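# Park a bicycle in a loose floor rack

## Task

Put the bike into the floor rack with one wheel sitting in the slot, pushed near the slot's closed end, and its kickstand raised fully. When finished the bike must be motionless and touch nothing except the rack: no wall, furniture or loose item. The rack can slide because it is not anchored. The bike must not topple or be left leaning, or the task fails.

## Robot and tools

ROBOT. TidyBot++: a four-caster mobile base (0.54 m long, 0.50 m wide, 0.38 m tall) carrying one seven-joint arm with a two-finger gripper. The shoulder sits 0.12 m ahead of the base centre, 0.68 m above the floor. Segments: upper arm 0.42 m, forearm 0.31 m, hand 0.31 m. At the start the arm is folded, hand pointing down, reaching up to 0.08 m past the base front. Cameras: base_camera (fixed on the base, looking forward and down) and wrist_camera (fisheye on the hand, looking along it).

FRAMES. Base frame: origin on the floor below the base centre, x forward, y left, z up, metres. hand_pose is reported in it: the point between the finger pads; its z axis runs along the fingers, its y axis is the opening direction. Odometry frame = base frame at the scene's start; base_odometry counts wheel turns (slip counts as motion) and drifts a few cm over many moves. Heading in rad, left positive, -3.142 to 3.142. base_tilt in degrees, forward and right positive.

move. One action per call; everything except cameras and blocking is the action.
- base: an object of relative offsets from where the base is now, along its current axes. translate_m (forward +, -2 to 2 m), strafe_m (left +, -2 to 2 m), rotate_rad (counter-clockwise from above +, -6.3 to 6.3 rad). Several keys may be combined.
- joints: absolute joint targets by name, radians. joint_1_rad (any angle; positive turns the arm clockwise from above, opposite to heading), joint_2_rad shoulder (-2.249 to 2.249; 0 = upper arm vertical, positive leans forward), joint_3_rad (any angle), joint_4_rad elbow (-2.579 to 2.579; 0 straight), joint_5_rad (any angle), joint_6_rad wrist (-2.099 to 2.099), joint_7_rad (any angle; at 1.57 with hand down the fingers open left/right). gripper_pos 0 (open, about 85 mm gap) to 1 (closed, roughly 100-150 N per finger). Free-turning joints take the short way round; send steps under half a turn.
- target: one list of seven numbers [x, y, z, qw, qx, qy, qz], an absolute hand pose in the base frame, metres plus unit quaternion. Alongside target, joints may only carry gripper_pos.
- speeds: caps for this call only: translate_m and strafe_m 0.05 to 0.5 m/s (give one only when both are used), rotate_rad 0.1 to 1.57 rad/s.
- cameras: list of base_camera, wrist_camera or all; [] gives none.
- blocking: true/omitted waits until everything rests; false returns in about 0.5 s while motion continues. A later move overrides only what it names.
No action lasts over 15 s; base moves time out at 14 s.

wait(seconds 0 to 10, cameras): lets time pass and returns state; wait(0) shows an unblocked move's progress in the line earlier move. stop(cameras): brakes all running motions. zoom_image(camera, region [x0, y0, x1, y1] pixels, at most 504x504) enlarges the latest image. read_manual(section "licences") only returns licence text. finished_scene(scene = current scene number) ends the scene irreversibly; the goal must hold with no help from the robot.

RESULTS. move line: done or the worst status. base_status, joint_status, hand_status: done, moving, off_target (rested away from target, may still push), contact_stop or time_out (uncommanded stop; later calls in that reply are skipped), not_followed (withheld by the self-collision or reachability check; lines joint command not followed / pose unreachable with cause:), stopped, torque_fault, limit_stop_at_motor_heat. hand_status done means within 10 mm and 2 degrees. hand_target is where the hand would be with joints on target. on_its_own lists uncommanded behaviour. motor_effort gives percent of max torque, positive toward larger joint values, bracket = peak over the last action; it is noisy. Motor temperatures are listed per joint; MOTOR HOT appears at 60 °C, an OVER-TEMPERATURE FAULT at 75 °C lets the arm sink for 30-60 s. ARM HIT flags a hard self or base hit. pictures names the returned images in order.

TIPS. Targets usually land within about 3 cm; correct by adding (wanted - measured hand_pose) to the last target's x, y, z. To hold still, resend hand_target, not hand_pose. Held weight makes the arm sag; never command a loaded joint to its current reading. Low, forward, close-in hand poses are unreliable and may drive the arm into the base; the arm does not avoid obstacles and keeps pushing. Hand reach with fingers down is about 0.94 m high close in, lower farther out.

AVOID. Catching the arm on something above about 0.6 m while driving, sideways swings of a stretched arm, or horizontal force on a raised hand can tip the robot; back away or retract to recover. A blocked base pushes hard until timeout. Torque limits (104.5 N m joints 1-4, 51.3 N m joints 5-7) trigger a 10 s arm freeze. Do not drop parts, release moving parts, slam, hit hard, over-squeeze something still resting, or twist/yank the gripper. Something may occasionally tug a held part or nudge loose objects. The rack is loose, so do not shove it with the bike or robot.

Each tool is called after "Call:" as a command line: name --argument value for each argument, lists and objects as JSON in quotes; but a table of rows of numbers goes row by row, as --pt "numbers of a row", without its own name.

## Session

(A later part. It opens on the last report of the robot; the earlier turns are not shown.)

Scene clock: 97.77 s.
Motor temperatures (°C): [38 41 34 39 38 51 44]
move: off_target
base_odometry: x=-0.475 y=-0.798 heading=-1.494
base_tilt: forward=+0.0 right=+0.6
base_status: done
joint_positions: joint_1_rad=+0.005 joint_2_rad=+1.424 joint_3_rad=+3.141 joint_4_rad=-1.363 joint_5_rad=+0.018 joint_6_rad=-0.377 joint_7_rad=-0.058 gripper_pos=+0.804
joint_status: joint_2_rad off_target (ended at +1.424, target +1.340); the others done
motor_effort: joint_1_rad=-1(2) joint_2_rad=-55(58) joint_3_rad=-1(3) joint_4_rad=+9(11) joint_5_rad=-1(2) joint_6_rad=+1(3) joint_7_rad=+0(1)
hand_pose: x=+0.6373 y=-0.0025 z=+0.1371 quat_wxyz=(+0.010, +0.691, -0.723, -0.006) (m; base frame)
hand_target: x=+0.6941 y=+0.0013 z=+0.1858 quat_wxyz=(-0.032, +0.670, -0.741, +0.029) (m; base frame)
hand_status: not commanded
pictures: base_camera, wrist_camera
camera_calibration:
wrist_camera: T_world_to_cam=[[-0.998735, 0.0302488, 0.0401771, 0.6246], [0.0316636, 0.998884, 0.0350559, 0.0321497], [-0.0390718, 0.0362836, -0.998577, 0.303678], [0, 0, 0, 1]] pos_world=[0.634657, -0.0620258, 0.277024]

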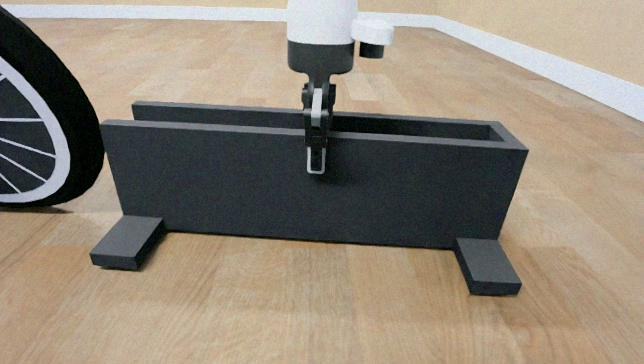

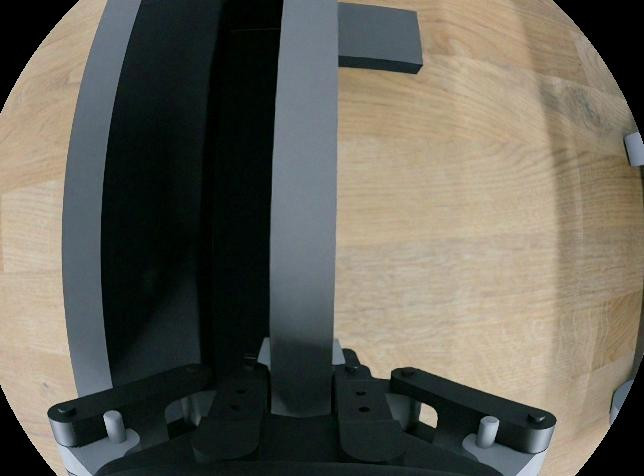

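Call:
move --joints '{"joint_2_rad": 1.455, "joint_4_rad": -1.322, "joint_6_rad": -0.345}' --base '{"translate_m": 0.005}' --cameras '[]'

Call:
move --joints '{"gripper_pos": 0.4}'

Call:
zoom_image --camera "base_camera" --region '[0, 100, 180, 280]'

Scene clock: 98.93 s.
Motor temperatures (°C): [38 41 34 39 38 51 44]
move: done
base_odometry: x=-0.474 y=-0.803 heading=-1.494
base_tilt: forward=+0.0 right=+0.6
base_status: done
joint_positions: joint_1_rad=+0.005 joint_2_rad=+1.446 joint_3_rad=+3.141 joint_4_rad=-1.342 joint_5_rad=+0.018 joint_6_rad=-0.374 joint_7_rad=-0.058 gripper_pos=+0.804
joint_status: all done
motor_effort: joint_1_rad=+1(2) joint_2_rad=-42(58) joint_3_rad=+0(3) joint_4_rad=+9(11) joint_5_rad=-1(2) joint_6_rad=+3(3) joint_7_rad=+0(1)
hand_pose: x=+0.6389 y=-0.0025 z=+0.1279 quat_wxyz=(+0.009, +0.691, -0.723, -0.005) (m; base frame)
hand_target: x=+0.6551 y=+0.0013 z=+0.1255 quat_wxyz=(-0.007, +0.671, -0.742, +0.007) (m; base frame)
hand_status: not commanded
pictures: none
No camera images: "cameras" was empty.

Scene clock: 99.80 s.
Motor temperatures (°C): [38 41 34 39 38 51 44]
move: done
base_odometry: x=-0.474 y=-0.803 heading=-1.494
base_tilt: forward=+0.0 right=+0.7
base_status: not commanded
joint_positions: joint_1_rad=+0.005 joint_2_rad=+1.447 joint_3_rad=+3.141 joint_4_rad=-1.327 joint_5_rad=+0.018 joint_6_rad=-0.369 joint_7_rad=-0.058 gripper_pos=+0.400
joint_status: all done
motor_effort: joint_1_rad=+0(1) joint_2_rad=-44(47) joint_3_rad=-1(1) joint_4_rad=+6(10) joint_5_rad=-1(2) joint_6_rad=+0(3) joint_7_rad=+1(1)
hand_pose: x=+0.6489 y=-0.0025 z=+0.1290 quat_wxyz=(+0.003, +0.691, -0.723, +0.001) (m; base frame)
hand_target: x=+0.6551 y=+0.0013 z=+0.1255 quat_wxyz=(-0.007, +0.671, -0.742, +0.007) (m; base frame)
hand_status: not commanded
pictures: base_camera, wrist_camera
camera_calibration:
wrist_camera: T_world_to_cam=[[-0.999356, 0.0302449, 0.0192895, 0.639592], [0.0309207, 0.998882, 0.0357531, 0.0324425], [-0.0181866, 0.0363265, -0.999174, 0.282532], [0, 0, 0, 1]] pos_world=[0.643315, -0.062014, 0.268801]

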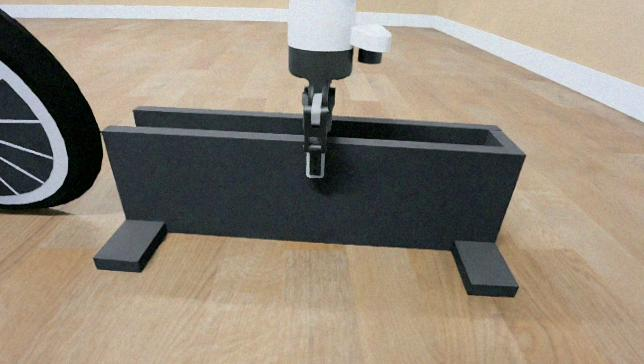

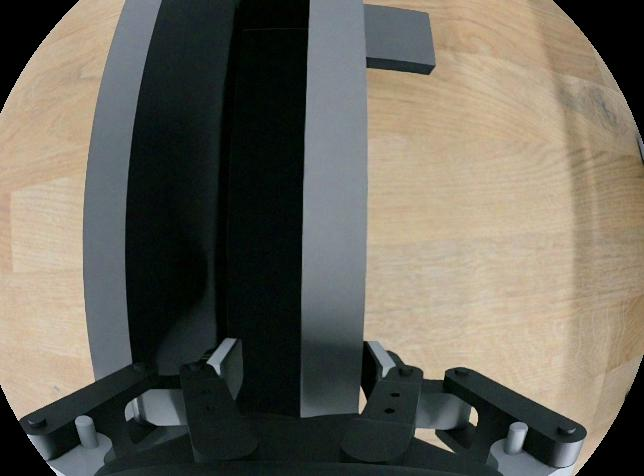

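Scaled by 2.800.

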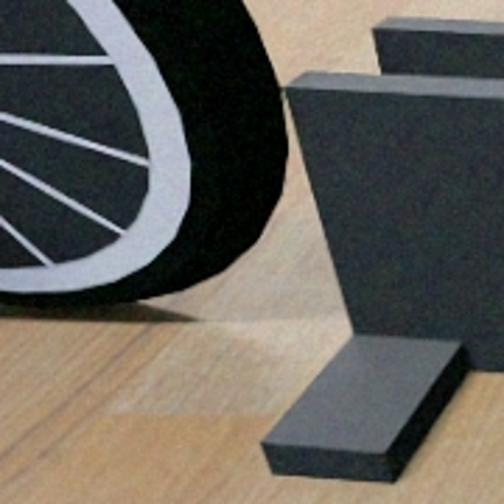

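Call:
move --joints '{"joint_2_rad": 1.183, "joint_4_rad": -1.489, "joint_6_rad": -0.44}' --cameras '[]'

Call:
move --joints '{"joint_2_rad": 0.73, "joint_4_rad": -1.271, "joint_6_rad": -0.93, "joint_7_rad": 0.0, "gripper_pos": 0}' --base '{"translate_m": -0.16}' --cameras '[]'

Call:
move --base '{"strafe_m": 0.6}'

Scene clock: 101.63 s.
Motor temperatures (°C): [38 41 34 39 38 51 44]
move: done
base_odometry: x=-0.474 y=-0.803 heading=-1.494
base_tilt: forward=+0.0 right=+0.6
base_status: not commanded
joint_positions: joint_1_rad=+0.005 joint_2_rad=+1.187 joint_3_rad=+3.141 joint_4_rad=-1.477 joint_5_rad=+0.018 joint_6_rad=-0.397 joint_7_rad=-0.058 gripper_pos=+0.400
joint_status: all done
motor_effort: joint_1_rad=+0(1) joint_2_rad=-43(47) joint_3_rad=-1(2) joint_4_rad=+8(9) joint_5_rad=-1(2) joint_6_rad=+1(1) joint_7_rad=+1(1)
hand_pose: x=+0.6785 y=-0.0028 z=+0.2497 quat_wxyz=(-0.027, +0.690, -0.722, +0.030) (m; base frame)
hand_target: x=+0.6600 y=+0.0013 z=+0.2494 quat_wxyz=(-0.011, +0.671, -0.741, +0.010) (m; base frame)
hand_status: not commanded
pictures: none
No camera images: "cameras" was empty.

Scene clock: 103.57 s.
Motor temperatures (°C): [38 41 34 39 38 51 44]
move: done
base_odometry: x=-0.487 y=-0.644 heading=-1.494
base_tilt: forward=+0.0 right=+0.6
base_status: done
joint_positions: joint_1_rad=+0.005 joint_2_rad=+0.732 joint_3_rad=+3.141 joint_4_rad=-1.276 joint_5_rad=+0.018 joint_6_rad=-0.883 joint_7_rad=-0.043 gripper_pos=+0.000
joint_status: all done
motor_effort: joint_1_rad=+0(2) joint_2_rad=-42(49) joint_3_rad=+0(1) joint_4_rad=+17(17) joint_5_rad=-1(2) joint_6_rad=+2(3) joint_7_rad=+1(1)
hand_pose: x=+0.7620 y=-0.0054 z=+0.5599 quat_wxyz=(-0.085, +0.688, -0.714, +0.092) (m; base frame)
hand_target: x=+0.7504 y=+0.0013 z=+0.5598 quat_wxyz=(-0.074, +0.703, -0.703, +0.074) (m; base frame)
hand_status: not commanded
pictures: none
No camera images: "cameras" was empty.

Scene clock: 106.13 s.
Motor temperatures (°C): [38 41 34 39 38 51 44]
move: done
base_odometry: x=+0.112 y=-0.598 heading=-1.493
base_tilt: forward=+0.0 right=+0.6
base_status: done
joint_positions: joint_1_rad=+0.002 joint_2_rad=+0.732 joint_3_rad=+3.141 joint_4_rad=-1.276 joint_5_rad=+0.018 joint_6_rad=-0.885 joint_7_rad=-0.043 gripper_pos=+0.000
joint_status: not commanded
motor_effort: joint_1_rad=+0(4) joint_2_rad=-41(43) joint_3_rad=-1(3) joint_4_rad=+17(17) joint_5_rad=-1(2) joint_6_rad=+2(2) joint_7_rad=+0(1)
hand_pose: x=+0.7615 y=-0.0035 z=+0.5597 quat_wxyz=(-0.084, +0.690, -0.713, +0.091) (m; base frame)
hand_target: x=+0.7504 y=+0.0013 z=+0.5598 quat_wxyz=(-0.074, +0.703, -0.703, +0.074) (m; base frame)
hand_status: not commanded
pictures: base_camera, wrist_camera
camera_calibration:
wrist_camera: T_world_to_cam=[[-0.973312, 0.01742, -0.228825, 0.862809], [0.0105418, 0.999456, 0.0312469, 0.0325976], [0.229244, 0.0280007, -0.972966, 0.511844], [0, 0, 0, 1]] pos_world=[0.722101, -0.061942, 0.69442]

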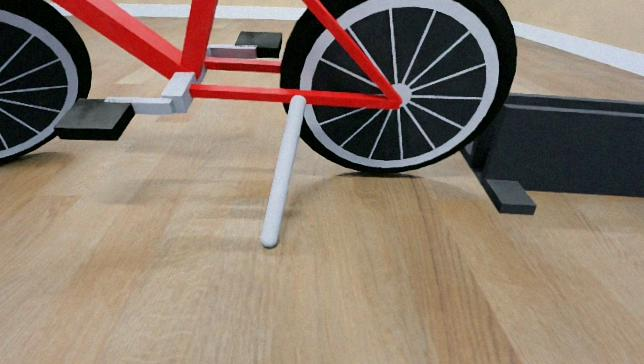

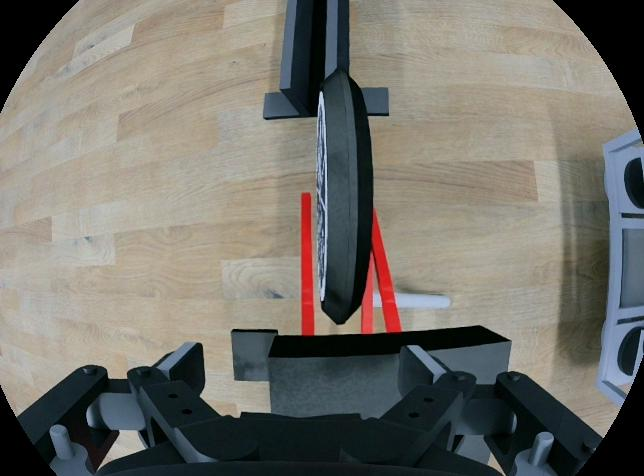

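Call:
zoom_image --camera "wrist_camera" --region '[220, 240, 540, 430]'

Scaled by 1.575.

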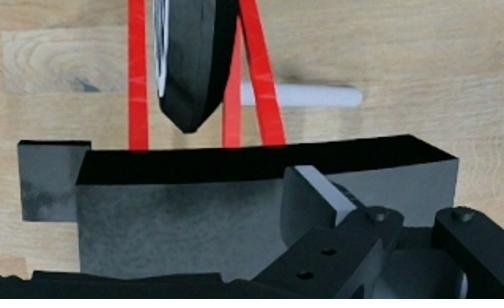

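Call:
move --base '{"strafe_m": 0.19, "translate_m": -0.03}'

Call:
zoom_image --camera "wrist_camera" --region '[160, 180, 520, 430]'

Scene clock: 108.23 s.
Motor temperatures (°C): [38 41 34 39 38 51 44]
move: done
base_odometry: x=+0.299 y=-0.553 heading=-1.494
base_tilt: forward=+0.0 right=+0.6
base_status: done
joint_positions: joint_1_rad=-0.006 joint_2_rad=+0.732 joint_3_rad=+3.141 joint_4_rad=-1.276 joint_5_rad=+0.018 joint_6_rad=-0.885 joint_7_rad=-0.043 gripper_pos=+0.000
joint_status: not commanded
motor_effort: joint_1_rad=+0(3) joint_2_rad=-42(43) joint_3_rad=+0(2) joint_4_rad=+17(17) joint_5_rad=-1(2) joint_6_rad=+2(2) joint_7_rad=+1(1)
hand_pose: x=+0.7613 y=+0.0015 z=+0.5597 quat_wxyz=(-0.084, +0.692, -0.711, +0.090) (m; base frame)
hand_target: x=+0.7504 y=+0.0013 z=+0.5598 quat_wxyz=(-0.074, +0.703, -0.703, +0.074) (m; base frame)
hand_status: not commanded
pictures: base_camera, wrist_camera
camera_calibration:
wrist_camera: T_world_to_cam=[[-0.973557, 0.00989903, -0.228232, 0.862405], [0.00283093, 0.999507, 0.0312756, 0.0334813], [0.228429, 0.0298024, -0.973104, 0.512396], [0, 0, 0, 1]] pos_world=[0.72246, -0.0572724, 0.694396]

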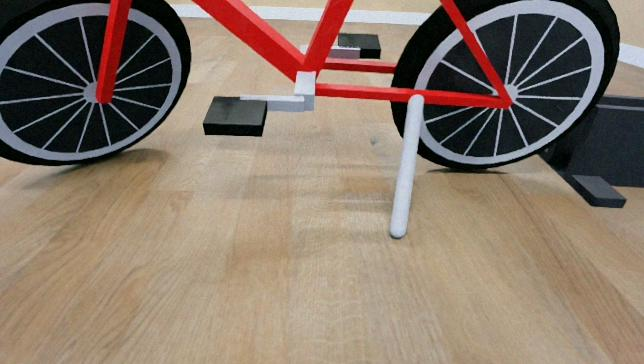

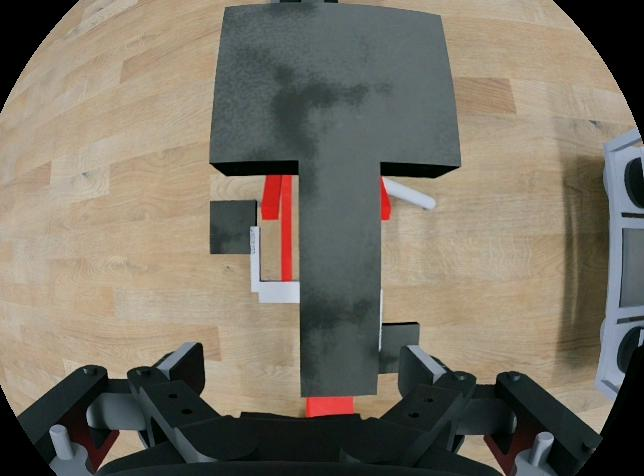

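Scaled by 1.400.

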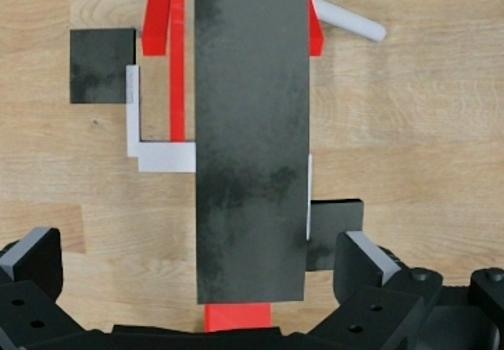

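Call:
move --base '{"strafe_m": -0.015, "translate_m": -0.025}' --cameras '[]'

Call:
move --joints '{"joint_2_rad": 0.86, "joint_4_rad": -1.257, "joint_6_rad": -0.814}'

Scene clock: 109.40 s.
Motor temperatures (°C): [38 42 34 39 38 51 44]
move: done
base_odometry: x=+0.282 y=-0.529 heading=-1.494
base_tilt: forward=+0.0 right=+0.6
base_status: done
joint_positions: joint_1_rad=-0.001 joint_2_rad=+0.732 joint_3_rad=+3.141 joint_4_rad=-1.276 joint_5_rad=+0.018 joint_6_rad=-0.890 joint_7_rad=-0.043 gripper_pos=+0.000
joint_status: not commanded
motor_effort: joint_1_rad=+0(3) joint_2_rad=-42(45) joint_3_rad=+0(2) joint_4_rad=+17(18) joint_5_rad=-1(2) joint_6_rad=+2(3) joint_7_rad=+1(1)
hand_pose: x=+0.7602 y=-0.0020 z=+0.5596 quat_wxyz=(-0.083, +0.691, -0.713, +0.089) (m; base frame)
hand_target: x=+0.7504 y=+0.0013 z=+0.5598 quat_wxyz=(-0.074, +0.703, -0.703, +0.074) (m; base frame)
hand_status: not commanded
pictures: none
No camera images: "cameras" was empty.

Scene clock: 110.53 s.
Motor temperatures (°C): [38 42 34 39 38 51 44]
move: done
base_odometry: x=+0.282 y=-0.529 heading=-1.494
base_tilt: forward=+0.0 right=+0.6
base_status: not commanded
joint_positions: joint_1_rad=-0.001 joint_2_rad=+0.851 joint_3_rad=+3.141 joint_4_rad=-1.262 joint_5_rad=+0.018 joint_6_rad=-0.844 joint_7_rad=-0.043 gripper_pos=+0.000
joint_status: all done
motor_effort: joint_1_rad=+0(0) joint_2_rad=-44(47) joint_3_rad=-1(1) joint_4_rad=+16(18) joint_5_rad=-1(2) joint_6_rad=+1(3) joint_7_rad=+1(1)
hand_pose: x=+0.7619 y=-0.0019 z=+0.4910 quat_wxyz=(-0.062, +0.693, -0.715, +0.069) (m; base frame)
hand_target: x=+0.7716 y=+0.0013 z=+0.4886 quat_wxyz=(-0.074, +0.703, -0.703, +0.074) (m; base frame)
hand_status: not commanded
pictures: base_camera, wrist_camera
camera_calibration:
wrist_camera: T_world_to_cam=[[-0.985878, 0.014666, -0.166823, 0.826608], [0.0096141, 0.999472, 0.0310505, 0.0339155], [0.16719, 0.0290081, -0.985498, 0.498271], [0, 0, 0, 1]] pos_world=[0.731302, -0.0604745, 0.627889]

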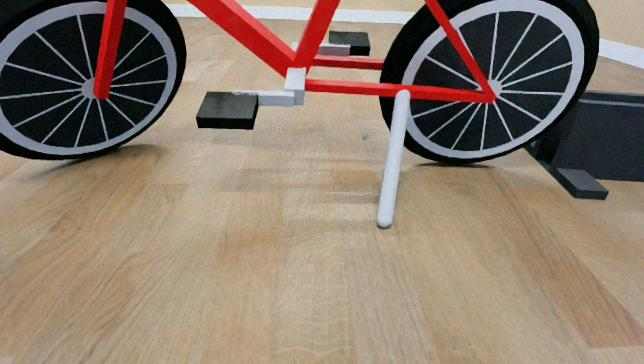

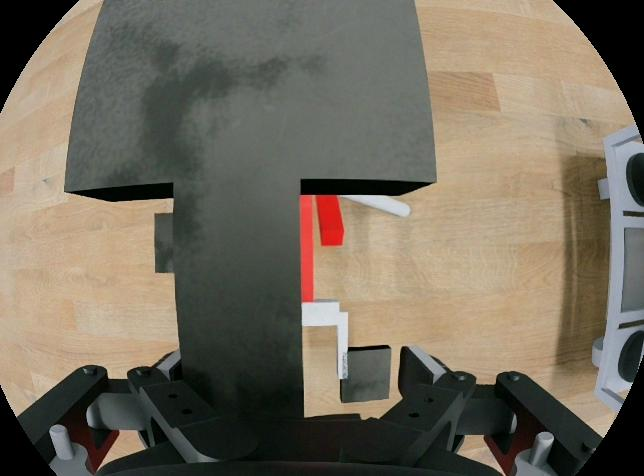

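Call:
move --base '{"translate_m": 0.005}' --joints '{"joint_2_rad": 0.86, "joint_4_rad": -1.257, "joint_6_rad": -0.73}'

Scene clock: 111.30 s.
Motor temperatures (°C): [38 42 34 39 38 51 44]
move: done
base_odometry: x=+0.283 y=-0.534 heading=-1.494
base_tilt: forward=+0.0 right=+0.6
base_status: done
joint_positions: joint_1_rad=-0.001 joint_2_rad=+0.851 joint_3_rad=+3.141 joint_4_rad=-1.256 joint_5_rad=+0.018 joint_6_rad=-0.752 joint_7_rad=-0.043 gripper_pos=+0.000
joint_status: all done
motor_effort: joint_1_rad=+0(1) joint_2_rad=-45(48) joint_3_rad=-1(2) joint_4_rad=+16(18) joint_5_rad=-2(2) joint_6_rad=+2(4) joint_7_rad=+1(1)
hand_pose: x=+0.7927 y=-0.0015 z=+0.4998 quat_wxyz=(-0.097, +0.689, -0.710, +0.102) (m; base frame)
hand_target: x=+0.7969 y=+0.0013 z=+0.4952 quat_wxyz=(-0.104, +0.699, -0.699, +0.104) (m; base frame)
hand_status: not commanded
pictures: base_camera, wrist_camera
camera_calibration:
wrist_camera: T_world_to_cam=[[-0.964783, 0.0135593, -0.262698, 0.889608], [0.00512725, 0.99945, 0.0327567, 0.0356561], [0.262998, 0.0302562, -0.964322, 0.41525], [0, 0, 0, 1]] pos_world=[0.748886, -0.0602629, 0.632965]

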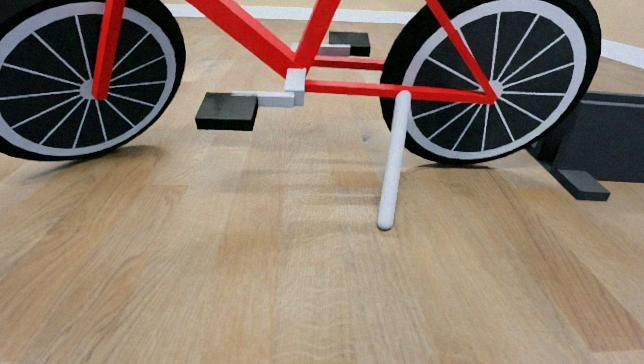

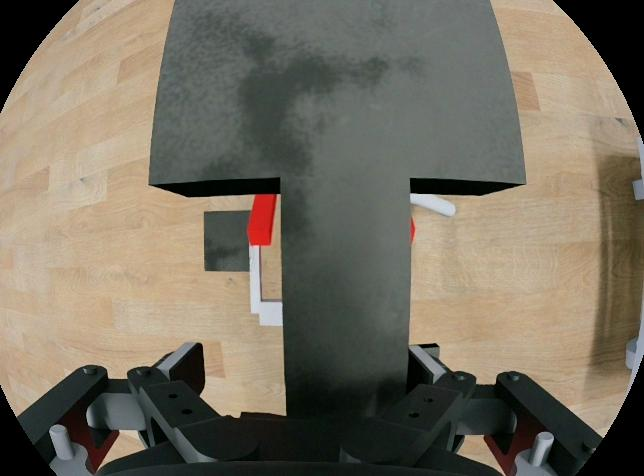

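Call:
zoom_image --camera "wrist_camera" --region '[140, 300, 480, 476]'

Scaled by 1.482.

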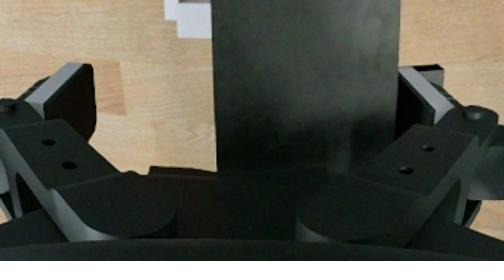

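Call:
move --base '{"translate_m": -0.017}'

Call:
zoom_image --camera "wrist_camera" --region '[140, 300, 480, 476]'

Scene clock: 112.47 s.
Motor temperatures (°C): [38 42 34 39 38 51 44]
move: done
base_odometry: x=+0.281 y=-0.517 heading=-1.494
base_tilt: forward=+0.0 right=+0.6
base_status: done
joint_positions: joint_1_rad=-0.001 joint_2_rad=+0.851 joint_3_rad=+3.141 joint_4_rad=-1.256 joint_5_rad=+0.018 joint_6_rad=-0.752 joint_7_rad=-0.043 gripper_pos=+0.000
joint_status: not commanded
motor_effort: joint_1_rad=+0(2) joint_2_rad=-44(46) joint_3_rad=-1(1) joint_4_rad=+16(17) joint_5_rad=-1(1) joint_6_rad=+2(3) joint_7_rad=+1(1)
hand_pose: x=+0.7923 y=-0.0015 z=+0.4995 quat_wxyz=(-0.097, +0.689, -0.711, +0.102) (m; base frame)
hand_target: x=+0.7969 y=+0.0013 z=+0.4952 quat_wxyz=(-0.104, +0.699, -0.699, +0.104) (m; base frame)
hand_status: not commanded
pictures: base_camera, wrist_camera
camera_calibration:
wrist_camera: T_world_to_cam=[[-0.964976, 0.0135585, -0.261989, 0.889018], [0.00515078, 0.99945, 0.032752, 0.0356507], [0.262289, 0.0302554, -0.964515, 0.415732], [0, 0, 0, 1]] pos_world=[0.748655, -0.060263, 0.632725]

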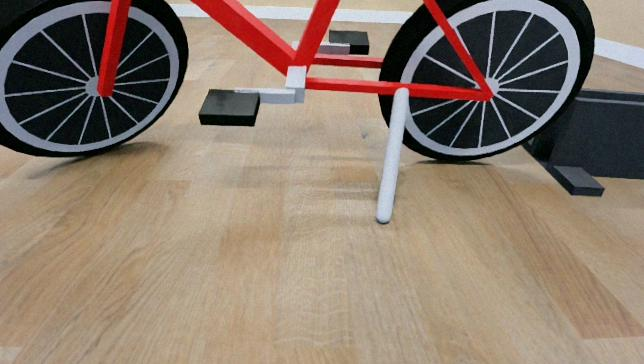

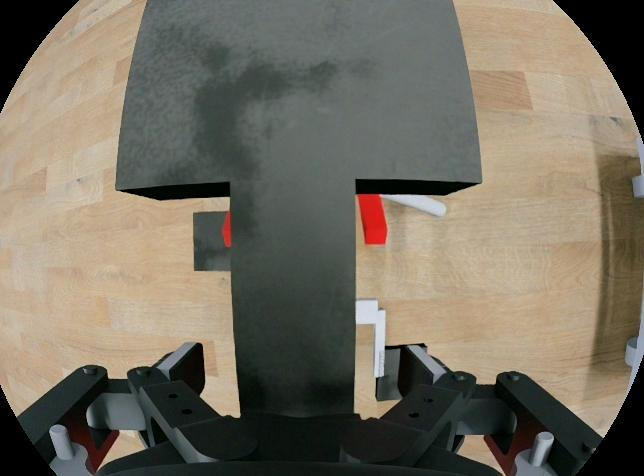

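Scaled by 1.482.

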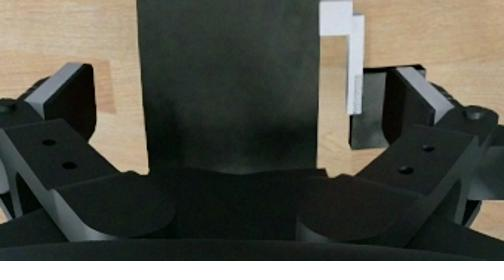

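Call:
move --joints '{"joint_2_rad": 0.835, "joint_6_rad": -0.745}' --cameras '[]'

Call:
move --joints '{"gripper_pos": 1}'

Scene clock: 113.23 s.
Motor temperatures (°C): [38 42 34 39 38 51 44]
move: done
base_odometry: x=+0.281 y=-0.517 heading=-1.494
base_tilt: forward=+0.0 right=+0.6
base_status: not commanded
joint_positions: joint_1_rad=-0.001 joint_2_rad=+0.847 joint_3_rad=+3.141 joint_4_rad=-1.256 joint_5_rad=+0.018 joint_6_rad=-0.752 joint_7_rad=-0.043 gripper_pos=+0.000
joint_status: all done
motor_effort: joint_1_rad=+0(0) joint_2_rad=-44(46) joint_3_rad=-1(1) joint_4_rad=+16(17) joint_5_rad=-1(2) joint_6_rad=+2(3) joint_7_rad=+0(1)
hand_pose: x=+0.7931 y=-0.0015 z=+0.5023 quat_wxyz=(-0.099, +0.689, -0.710, +0.104) (m; base frame)
hand_target: x=+0.7969 y=+0.0013 z=+0.5107 quat_wxyz=(-0.107, +0.699, -0.699, +0.107) (m; base frame)
hand_status: not commanded
pictures: none
No camera images: "cameras" was empty.

Scene clock: 114.33 s.
Motor temperatures (°C): [38 42 34 39 38 51 44]
move: off_target
base_odometry: x=+0.281 y=-0.517 heading=-1.494
base_tilt: forward=+0.0 right=+0.6
base_status: not commanded
joint_positions: joint_1_rad=-0.001 joint_2_rad=+0.845 joint_3_rad=+3.141 joint_4_rad=-1.257 joint_5_rad=+0.018 joint_6_rad=-0.757 joint_7_rad=-0.037 gripper_pos=+0.570
joint_status: gripper_pos off_target (ended at +0.570, target +1.000)
motor_effort: joint_1_rad=+0(2) joint_2_rad=-46(47) joint_3_rad=+0(2) joint_4_rad=+15(18) joint_5_rad=-1(3) joint_6_rad=+4(10) joint_7_rad=+0(1)
hand_pose: x=+0.7916 y=-0.0014 z=+0.5031 quat_wxyz=(-0.097, +0.691, -0.709, +0.102) (m; base frame)
hand_target: x=+0.7969 y=+0.0013 z=+0.5107 quat_wxyz=(-0.107, +0.699, -0.699, +0.107) (m; base frame)
hand_status: not commanded
pictures: base_camera, wrist_camera
camera_calibration:
wrist_camera: T_world_to_cam=[[-0.965, 0.00809544, -0.262123, 0.889361], [-0.0000858287, 0.999514, 0.031185, 0.0404175], [0.262248, 0.0301161, -0.96453, 0.419385], [0, 0, 0, 1]] pos_world=[0.748254, -0.0602278, 0.636372]

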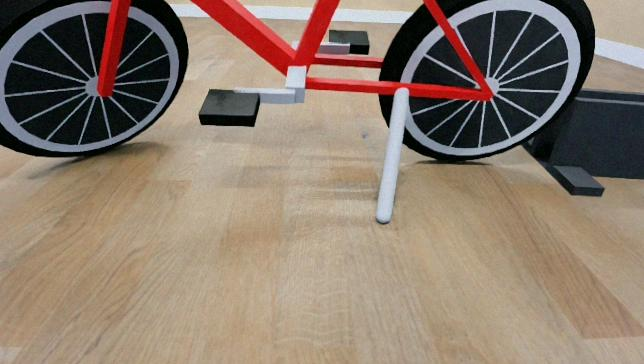

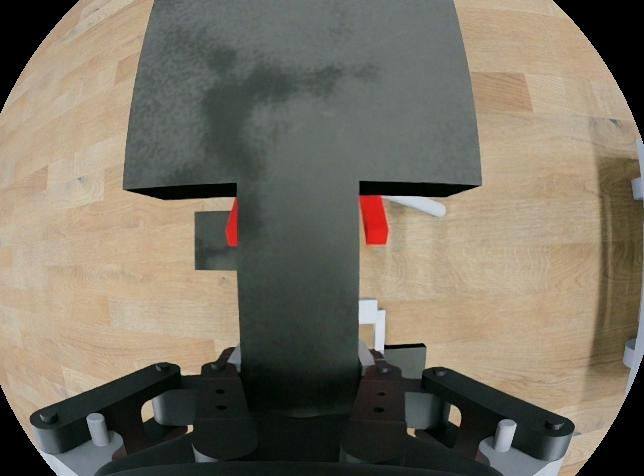

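Call:
move --base '{"translate_m": 0.05}' --speeds '{"translate_m": 0.1}' --joints '{"joint_2_rad": 0.87, "joint_4_rad": -1.112, "joint_6_rad": -0.945}'

Scene clock: 115.90 s.
Motor temperatures (°C): [38 42 34 39 38 51 44]
move: off_target
base_odometry: x=+0.285 y=-0.567 heading=-1.494
base_tilt: forward=+0.0 right=+0.6
base_status: done
joint_positions: joint_1_rad=+0.002 joint_2_rad=+0.871 joint_3_rad=+3.142 joint_4_rad=-1.154 joint_5_rad=+0.018 joint_6_rad=-0.933 joint_7_rad=-0.027 gripper_pos=+0.573
joint_status: joint_4_rad off_target (ended at -1.154, target -1.112); the others done
motor_effort: joint_1_rad=-1(4) joint_2_rad=-48(50) joint_3_rad=-1(3) joint_4_rad=+23(24) joint_5_rad=+0(5) joint_6_rad=+7(9) joint_7_rad=+2(3)
hand_pose: x=+0.7804 y=-0.0047 z=+0.5091 quat_wxyz=(-0.060, +0.697, -0.711, +0.070) (m; base frame)
hand_target: x=+0.7950 y=+0.0013 z=+0.5233 quat_wxyz=(-0.076, +0.703, -0.703, +0.076) (m; base frame)
hand_status: not commanded
pictures: base_camera, wrist_camera
camera_calibration:
wrist_camera: T_world_to_cam=[[-0.986152, 0.00336814, -0.16581, 0.847516], [-0.00100868, 0.999653, 0.0263053, 0.0466737], [0.165841, 0.0261083, -0.985807, 0.514303], [0, 0, 0, 1]] pos_world=[0.750535, -0.0629397, 0.646302]

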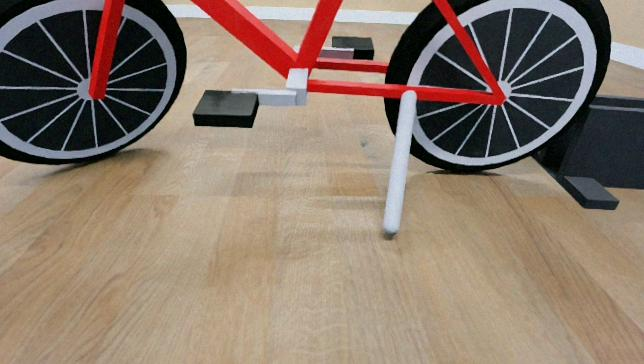

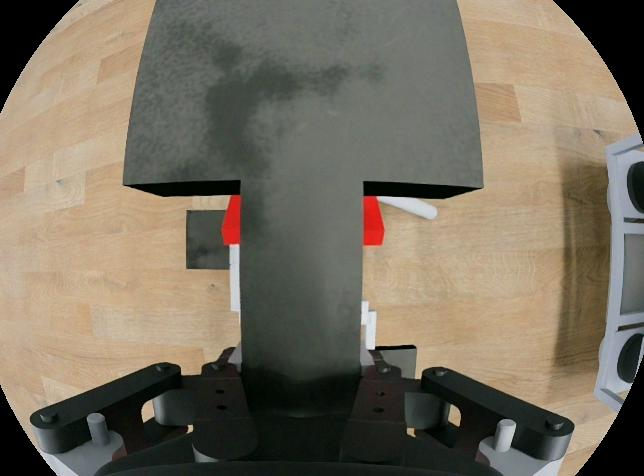

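Call:
move --base '{"translate_m": 0.05}' --speeds '{"translate_m": 0.1}' --joints '{"joint_2_rad": 0.93, "joint_4_rad": -0.925, "joint_6_rad": -1.15}'

Call:
move --base '{"translate_m": 0.05}' --speeds '{"translate_m": 0.1}' --joints '{"joint_2_rad": 0.985, "joint_4_rad": -0.79, "joint_6_rad": -1.32}'

Scene clock: 117.13 s.
Motor temperatures (°C): [38 42 34 39 38 51 44]
move: off_target
base_odometry: x=+0.289 y=-0.617 heading=-1.494
base_tilt: forward=+0.0 right=+0.6
base_status: done
joint_positions: joint_1_rad=+0.006 joint_2_rad=+0.938 joint_3_rad=+3.142 joint_4_rad=-0.972 joint_5_rad=+0.018 joint_6_rad=-1.139 joint_7_rad=-0.027 gripper_pos=+0.573
joint_status: joint_4_rad off_target (ended at -0.972, target -0.925); the others done
motor_effort: joint_1_rad=-1(4) joint_2_rad=-53(54) joint_3_rad=-1(3) joint_4_rad=+23(25) joint_5_rad=+0(3) joint_6_rad=+7(9) joint_7_rad=+1(2)
hand_pose: x=+0.7836 y=-0.0079 z=+0.5164 quat_wxyz=(-0.027, +0.697, -0.716, +0.039) (m; base frame)
hand_target: x=+0.8004 y=+0.0013 z=+0.5368 quat_wxyz=(-0.048, +0.705, -0.705, +0.048) (m; base frame)
hand_status: not commanded
pictures: base_camera, wrist_camera
camera_calibration:
wrist_camera: T_world_to_cam=[[-0.9971, 0.0106479, -0.0753597, 0.813846], [0.00879851, 0.999653, 0.0248304, 0.0428321], [0.0755979, 0.0240953, -0.996847, 0.597442], [0, 0, 0, 1]] pos_world=[0.765943, -0.0658786, 0.655826]

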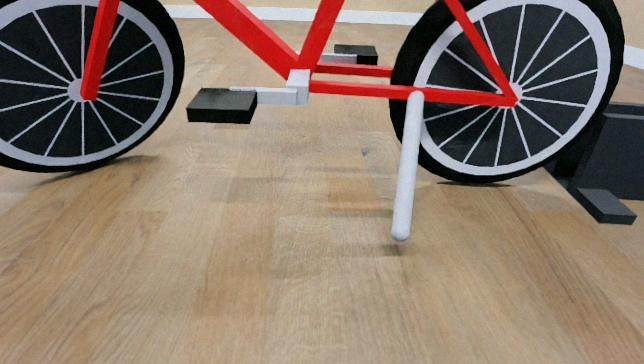

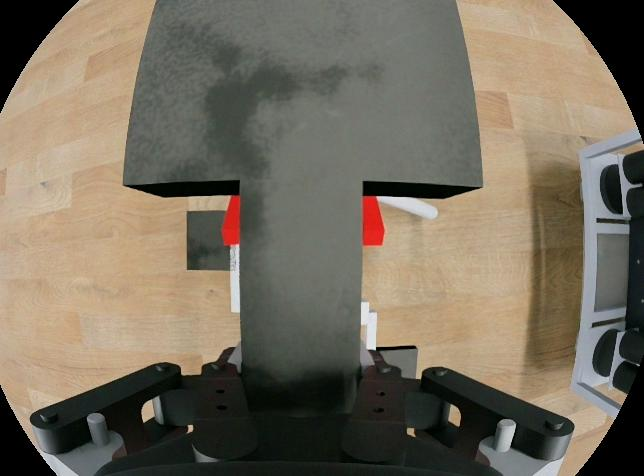

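Scene clock: 118.23 s.
Motor temperatures (°C): [38 42 34 39 38 51 44]
move: off_target
base_odometry: x=+0.293 y=-0.667 heading=-1.494
base_tilt: forward=+0.0 right=+0.6
base_status: done
joint_positions: joint_1_rad=+0.006 joint_2_rad=+0.997 joint_3_rad=+3.142 joint_4_rad=-0.831 joint_5_rad=+0.018 joint_6_rad=-1.306 joint_7_rad=-0.026 gripper_pos=+0.573
joint_status: joint_4_rad off_target (ended at -0.831, target -0.790); the others done
motor_effort: joint_1_rad=-2(4) joint_2_rad=-54(56) joint_3_rad=+0(2) joint_4_rad=+22(25) joint_5_rad=-1(3) joint_6_rad=+5(8) joint_7_rad=-1(1)
hand_pose: x=+0.7787 y=-0.0084 z=+0.5191 quat_wxyz=(+0.004, +0.697, -0.717, +0.009) (m; base frame)
hand_target: x=+0.7919 y=+0.0013 z=+0.5397 quat_wxyz=(-0.016, +0.707, -0.707, +0.016) (m; base frame)
hand_status: not commanded
pictures: base_camera, wrist_camera
camera_calibration:
wrist_camera: T_world_to_cam=[[-0.999868, 0.0128392, 0.00991997, 0.76711], [0.0130685, 0.99964, 0.0234114, 0.040694], [-0.00961582, 0.0235379, -0.999677, 0.668383], [0, 0, 0, 1]] pos_world=[0.772905, -0.0662608, 0.659605]

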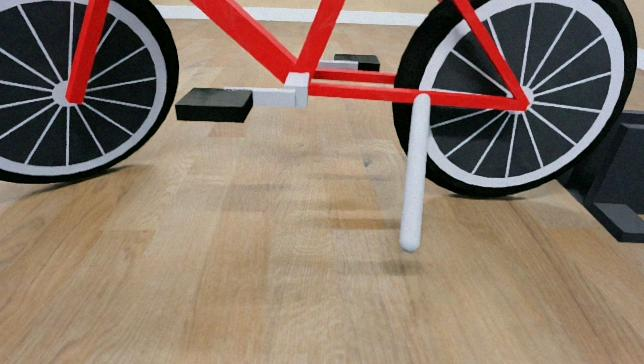

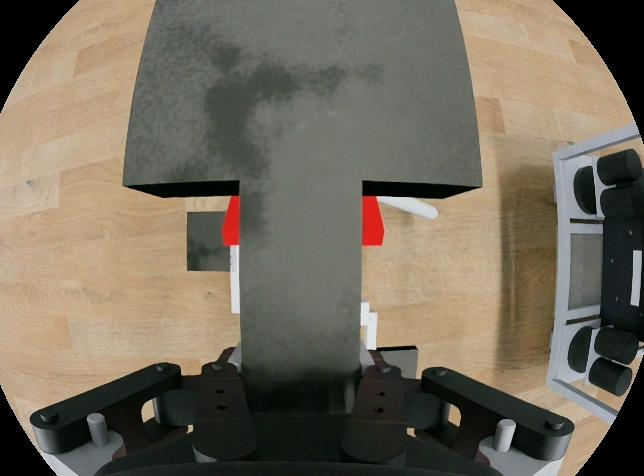

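Call:
zoom_image --camera "base_camera" --region '[440, 60, 644, 264]'

Scaled by 2.471.

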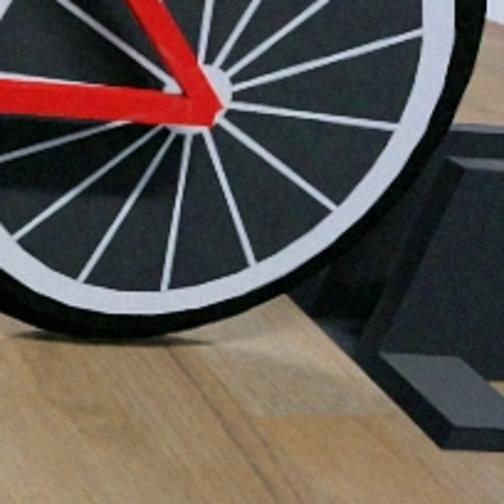

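Call:
zoom_image --camera "base_camera" --region '[544, 90, 644, 260]'

Scaled by 2.965.

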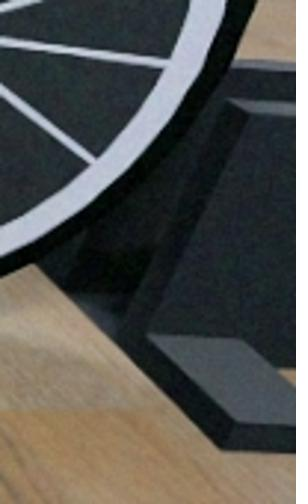

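Call:
move --base '{"translate_m": -0.01, "strafe_m": -0.12}' --speeds '{"strafe_m": 0.12}'

Call:
zoom_image --camera "base_camera" --region '[444, 60, 644, 260]'

Scene clock: 121.13 s.
Motor temperatures (°C): [38 42 34 39 38 51 44]
move: done
base_odometry: x=+0.172 y=-0.666 heading=-1.494
base_tilt: forward=+0.0 right=+0.6
base_status: done
joint_positions: joint_1_rad=-0.065 joint_2_rad=+1.011 joint_3_rad=+3.102 joint_4_rad=-0.808 joint_5_rad=-0.051 joint_6_rad=-1.306 joint_7_rad=-0.060 gripper_pos=+0.573
joint_status: not commanded
motor_effort: joint_1_rad=+10(16) joint_2_rad=-57(59) joint_3_rad=+5(10) joint_4_rad=+18(22) joint_5_rad=+10(15) joint_6_rad=-5(7) joint_7_rad=+13(13)
hand_pose: x=+0.7810 y=+0.0793 z=+0.5186 quat_wxyz=(-0.034, +0.711, -0.702, -0.026) (m; base frame)
hand_target: x=+0.7919 y=+0.0013 z=+0.5397 quat_wxyz=(-0.016, +0.707, -0.707, +0.016) (m; base frame)
hand_status: not commanded
pictures: base_camera, wrist_camera
camera_calibration:
wrist_camera: T_world_to_cam=[[-0.999575, -0.0287833, 0.0046674, 0.774095], [-0.0279769, 0.991796, 0.124729, -0.066903], [-0.00821923, 0.124546, -0.99218, 0.652831], [0, 0, 0, 1]] pos_world=[0.777259, 0.00732787, 0.652457]

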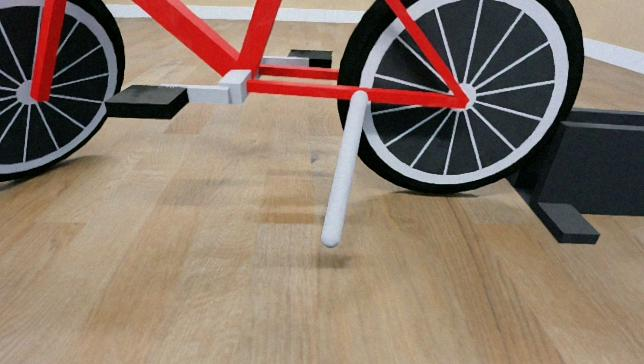

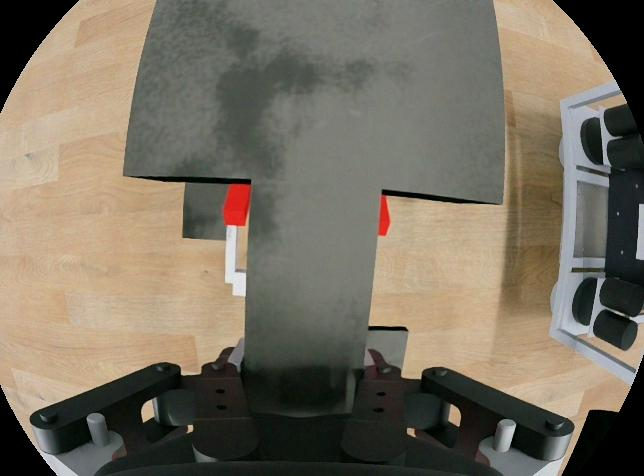

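Scaled by 2.520.

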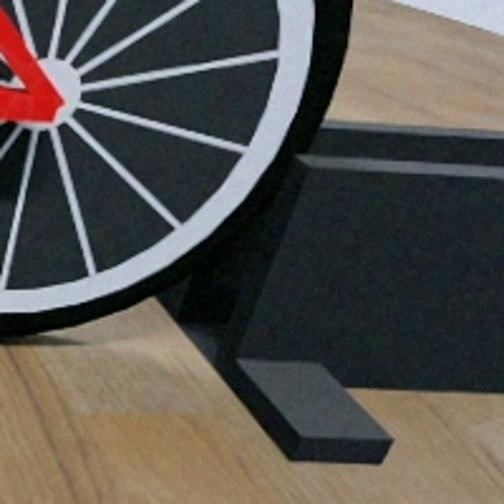

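Call:
wait --seconds 0.2 --cameras '["base_camera","wrist_camera"]'

Call:
zoom_image --camera "base_camera" --region '[404, 60, 644, 260]'

Scene clock: 121.93 s.
Motor temperatures (°C): [38 42 34 39 38 51 44]
base_odometry: x=+0.172 y=-0.666 heading=-1.494
base_tilt: forward=+0.0 right=+0.6
base_status: done
joint_positions: joint_1_rad=-0.065 joint_2_rad=+1.011 joint_3_rad=+3.102 joint_4_rad=-0.808 joint_5_rad=-0.051 joint_6_rad=-1.306 joint_7_rad=-0.060 gripper_pos=+0.573
joint_status: not commanded
motor_effort: joint_1_rad=+10(16) joint_2_rad=-57(59) joint_3_rad=+5(10) joint_4_rad=+18(22) joint_5_rad=+11(15) joint_6_rad=-5(7) joint_7_rad=+13(13)
hand_pose: x=+0.7810 y=+0.0793 z=+0.5186 quat_wxyz=(-0.034, +0.711, -0.702, -0.026) (m; base frame)
hand_target: x=+0.7919 y=+0.0013 z=+0.5397 quat_wxyz=(-0.016, +0.707, -0.707, +0.016) (m; base frame)
hand_status: not commanded
wait: 0.20 s; at rest from the start
pictures: base_camera, wrist_camera
camera_calibration:
wrist_camera: T_world_to_cam=[[-0.999575, -0.0287833, 0.0046674, 0.774095], [-0.0279769, 0.991796, 0.124729, -0.066903], [-0.00821923, 0.124546, -0.99218, 0.652831], [0, 0, 0, 1]] pos_world=[0.777259, 0.00732787, 0.652457]

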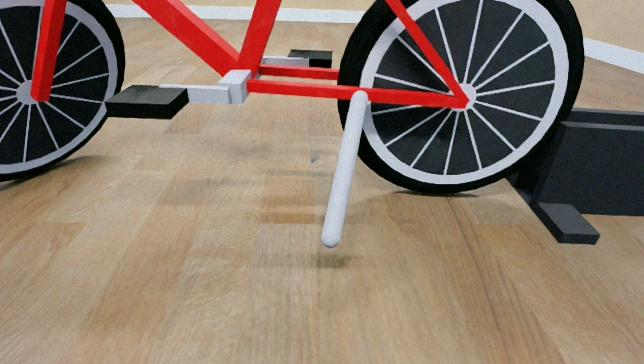

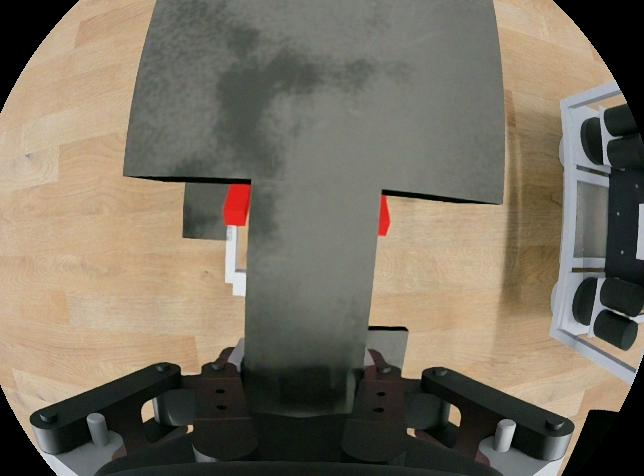

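Scaled by 2.100.

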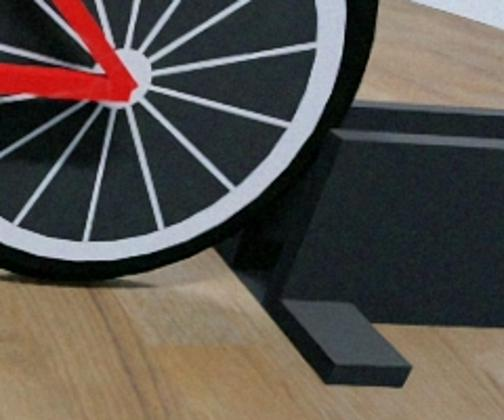

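Call:
move --base '{"strafe_m":-0.08}' --speeds '{"strafe_m":0.12}' --cameras '["base_camera"]'

Call:
zoom_image --camera "base_camera" --region '[404, 60, 644, 260]'

Scene clock: 123.73 s.
Motor temperatures (°C): [38 42 34 39 38 51 44]
move: done
base_odometry: x=+0.093 y=-0.672 heading=-1.494
base_tilt: forward=+0.0 right=+0.6
base_status: done
joint_positions: joint_1_rad=-0.047 joint_2_rad=+1.012 joint_3_rad=+3.106 joint_4_rad=-0.805 joint_5_rad=-0.058 joint_6_rad=-1.302 joint_7_rad=-0.068 gripper_pos=+0.573
joint_status: not commanded
motor_effort: joint_1_rad=+7(17) joint_2_rad=-57(59) joint_3_rad=+4(9) joint_4_rad=+18(20) joint_5_rad=+9(16) joint_6_rad=-5(8) joint_7_rad=+12(14)
hand_pose: x=+0.7847 y=+0.0672 z=+0.5186 quat_wxyz=(-0.037, +0.700, -0.713, -0.025) (m; base frame)
hand_target: x=+0.7919 y=+0.0013 z=+0.5397 quat_wxyz=(-0.016, +0.707, -0.707, +0.016) (m; base frame)
hand_status: not commanded
pictures: base_camera

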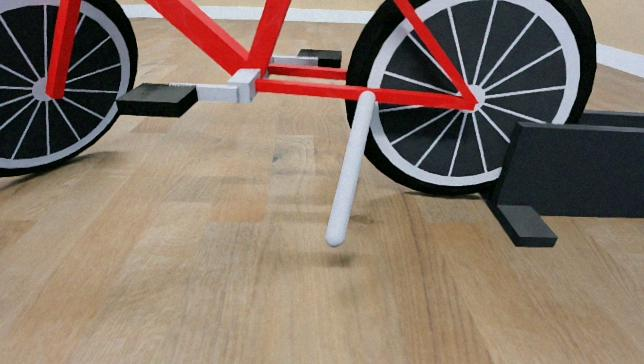

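Scaled by 2.100.

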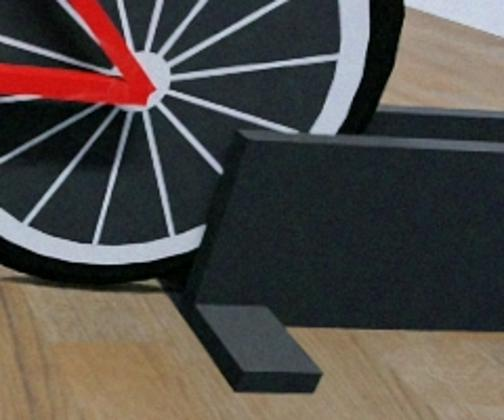

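Call:
move --base '{"strafe_m":-0.12, "translate_m":-0.004}' --speeds '{"strafe_m":0.12}' --cameras '["base_camera"]'

Call:
zoom_image --camera "base_camera" --region '[404, 60, 644, 260]'

Scene clock: 125.50 s.
Motor temperatures (°C): [38 42 34 39 38 51 44]
move: done
base_odometry: x=-0.027 y=-0.678 heading=-1.494
base_tilt: forward=+0.0 right=+0.6
base_status: done
joint_positions: joint_1_rad=-0.069 joint_2_rad=+1.013 joint_3_rad=+3.098 joint_4_rad=-0.804 joint_5_rad=-0.064 joint_6_rad=-1.303 joint_7_rad=-0.078 gripper_pos=+0.573
joint_status: not commanded
motor_effort: joint_1_rad=+12(17) joint_2_rad=-55(59) joint_3_rad=+7(10) joint_4_rad=+20(21) joint_5_rad=+10(16) joint_6_rad=+1(8) joint_7_rad=+10(15)
hand_pose: x=+0.7821 y=+0.0884 z=+0.5189 quat_wxyz=(-0.040, +0.706, -0.707, -0.031) (m; base frame)
hand_target: x=+0.7919 y=+0.0013 z=+0.5397 quat_wxyz=(-0.016, +0.707, -0.707, +0.016) (m; base frame)
hand_status: not commanded
pictures: base_camera

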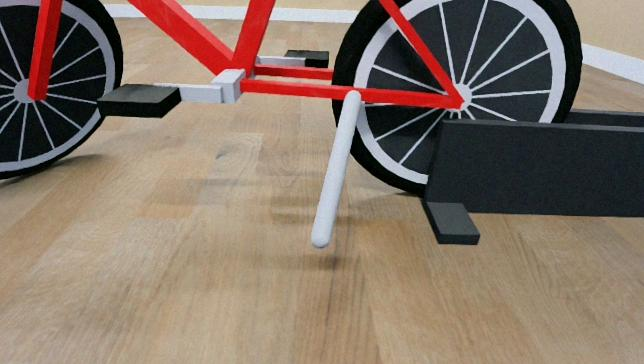

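Scaled by 2.100.

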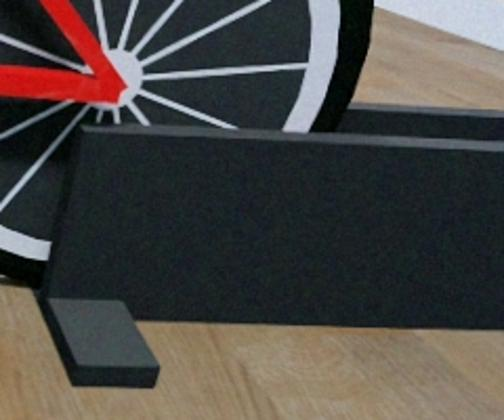

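Call:
move --base '{"strafe_m":-0.06, "translate_m":-0.002}' --speeds '{"strafe_m":0.12}' --cameras '["base_camera"]'

Call:
zoom_image --camera "base_camera" --region '[304, 60, 544, 260]'

Scene clock: 126.73 s.
Motor temperatures (°C): [38 43 34 39 38 51 44]
move: done
base_odometry: x=-0.087 y=-0.680 heading=-1.493
base_tilt: forward=+0.0 right=+0.6
base_status: done
joint_positions: joint_1_rad=-0.079 joint_2_rad=+1.014 joint_3_rad=+3.091 joint_4_rad=-0.804 joint_5_rad=-0.075 joint_6_rad=-1.304 joint_7_rad=-0.077 gripper_pos=+0.573
joint_status: not commanded
motor_effort: joint_1_rad=+13(19) joint_2_rad=-55(59) joint_3_rad=+7(10) joint_4_rad=+20(21) joint_5_rad=+10(17) joint_6_rad=+1(3) joint_7_rad=+8(14)
hand_pose: x=+0.7801 y=+0.1015 z=+0.5190 quat_wxyz=(-0.044, +0.709, -0.702, -0.038) (m; base frame)
hand_target: x=+0.7919 y=+0.0013 z=+0.5397 quat_wxyz=(-0.016, +0.707, -0.707, +0.016) (m; base frame)
hand_status: not commanded
pictures: base_camera

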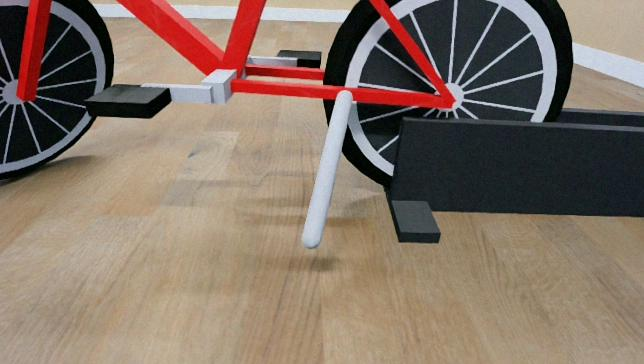

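Scaled by 2.100.

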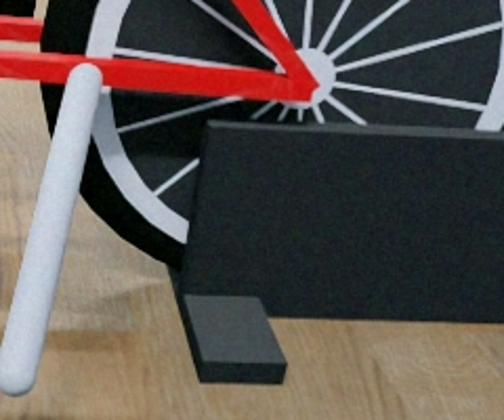

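Call:
move --base '{"strafe_m":-0.06, "translate_m":-0.002}' --speeds '{"strafe_m":0.12}' --cameras '["base_camera"]'

Call:
zoom_image --camera "base_camera" --region '[304, 60, 544, 260]'

Scene clock: 127.90 s.
Motor temperatures (°C): [38 43 34 39 38 51 44]
move: done
base_odometry: x=-0.146 y=-0.683 heading=-1.493
base_tilt: forward=+0.0 right=+0.6
base_status: done
joint_positions: joint_1_rad=-0.084 joint_2_rad=+1.015 joint_3_rad=+3.085 joint_4_rad=-0.803 joint_5_rad=-0.083 joint_6_rad=-1.305 joint_7_rad=-0.075 gripper_pos=+0.573
joint_status: not commanded
motor_effort: joint_1_rad=+14(21) joint_2_rad=-56(59) joint_3_rad=+7(11) joint_4_rad=+20(21) joint_5_rad=+10(16) joint_6_rad=+1(4) joint_7_rad=+7(13)
hand_pose: x=+0.7788 y=+0.1100 z=+0.5190 quat_wxyz=(-0.048, +0.712, -0.699, -0.043) (m; base frame)
hand_target: x=+0.7919 y=+0.0013 z=+0.5397 quat_wxyz=(-0.016, +0.707, -0.707, +0.016) (m; base frame)
hand_status: not commanded
pictures: base_camera

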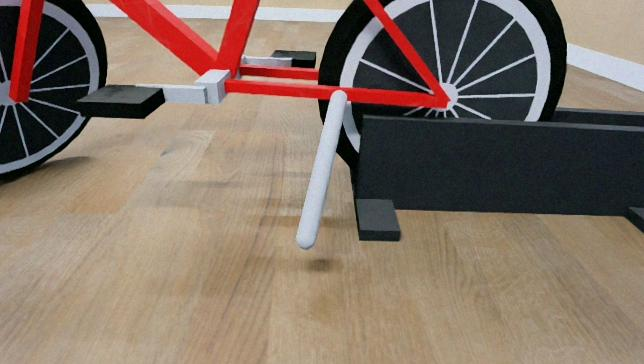

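Scaled by 2.100.

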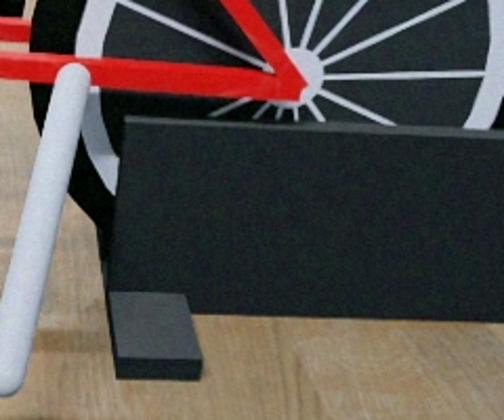

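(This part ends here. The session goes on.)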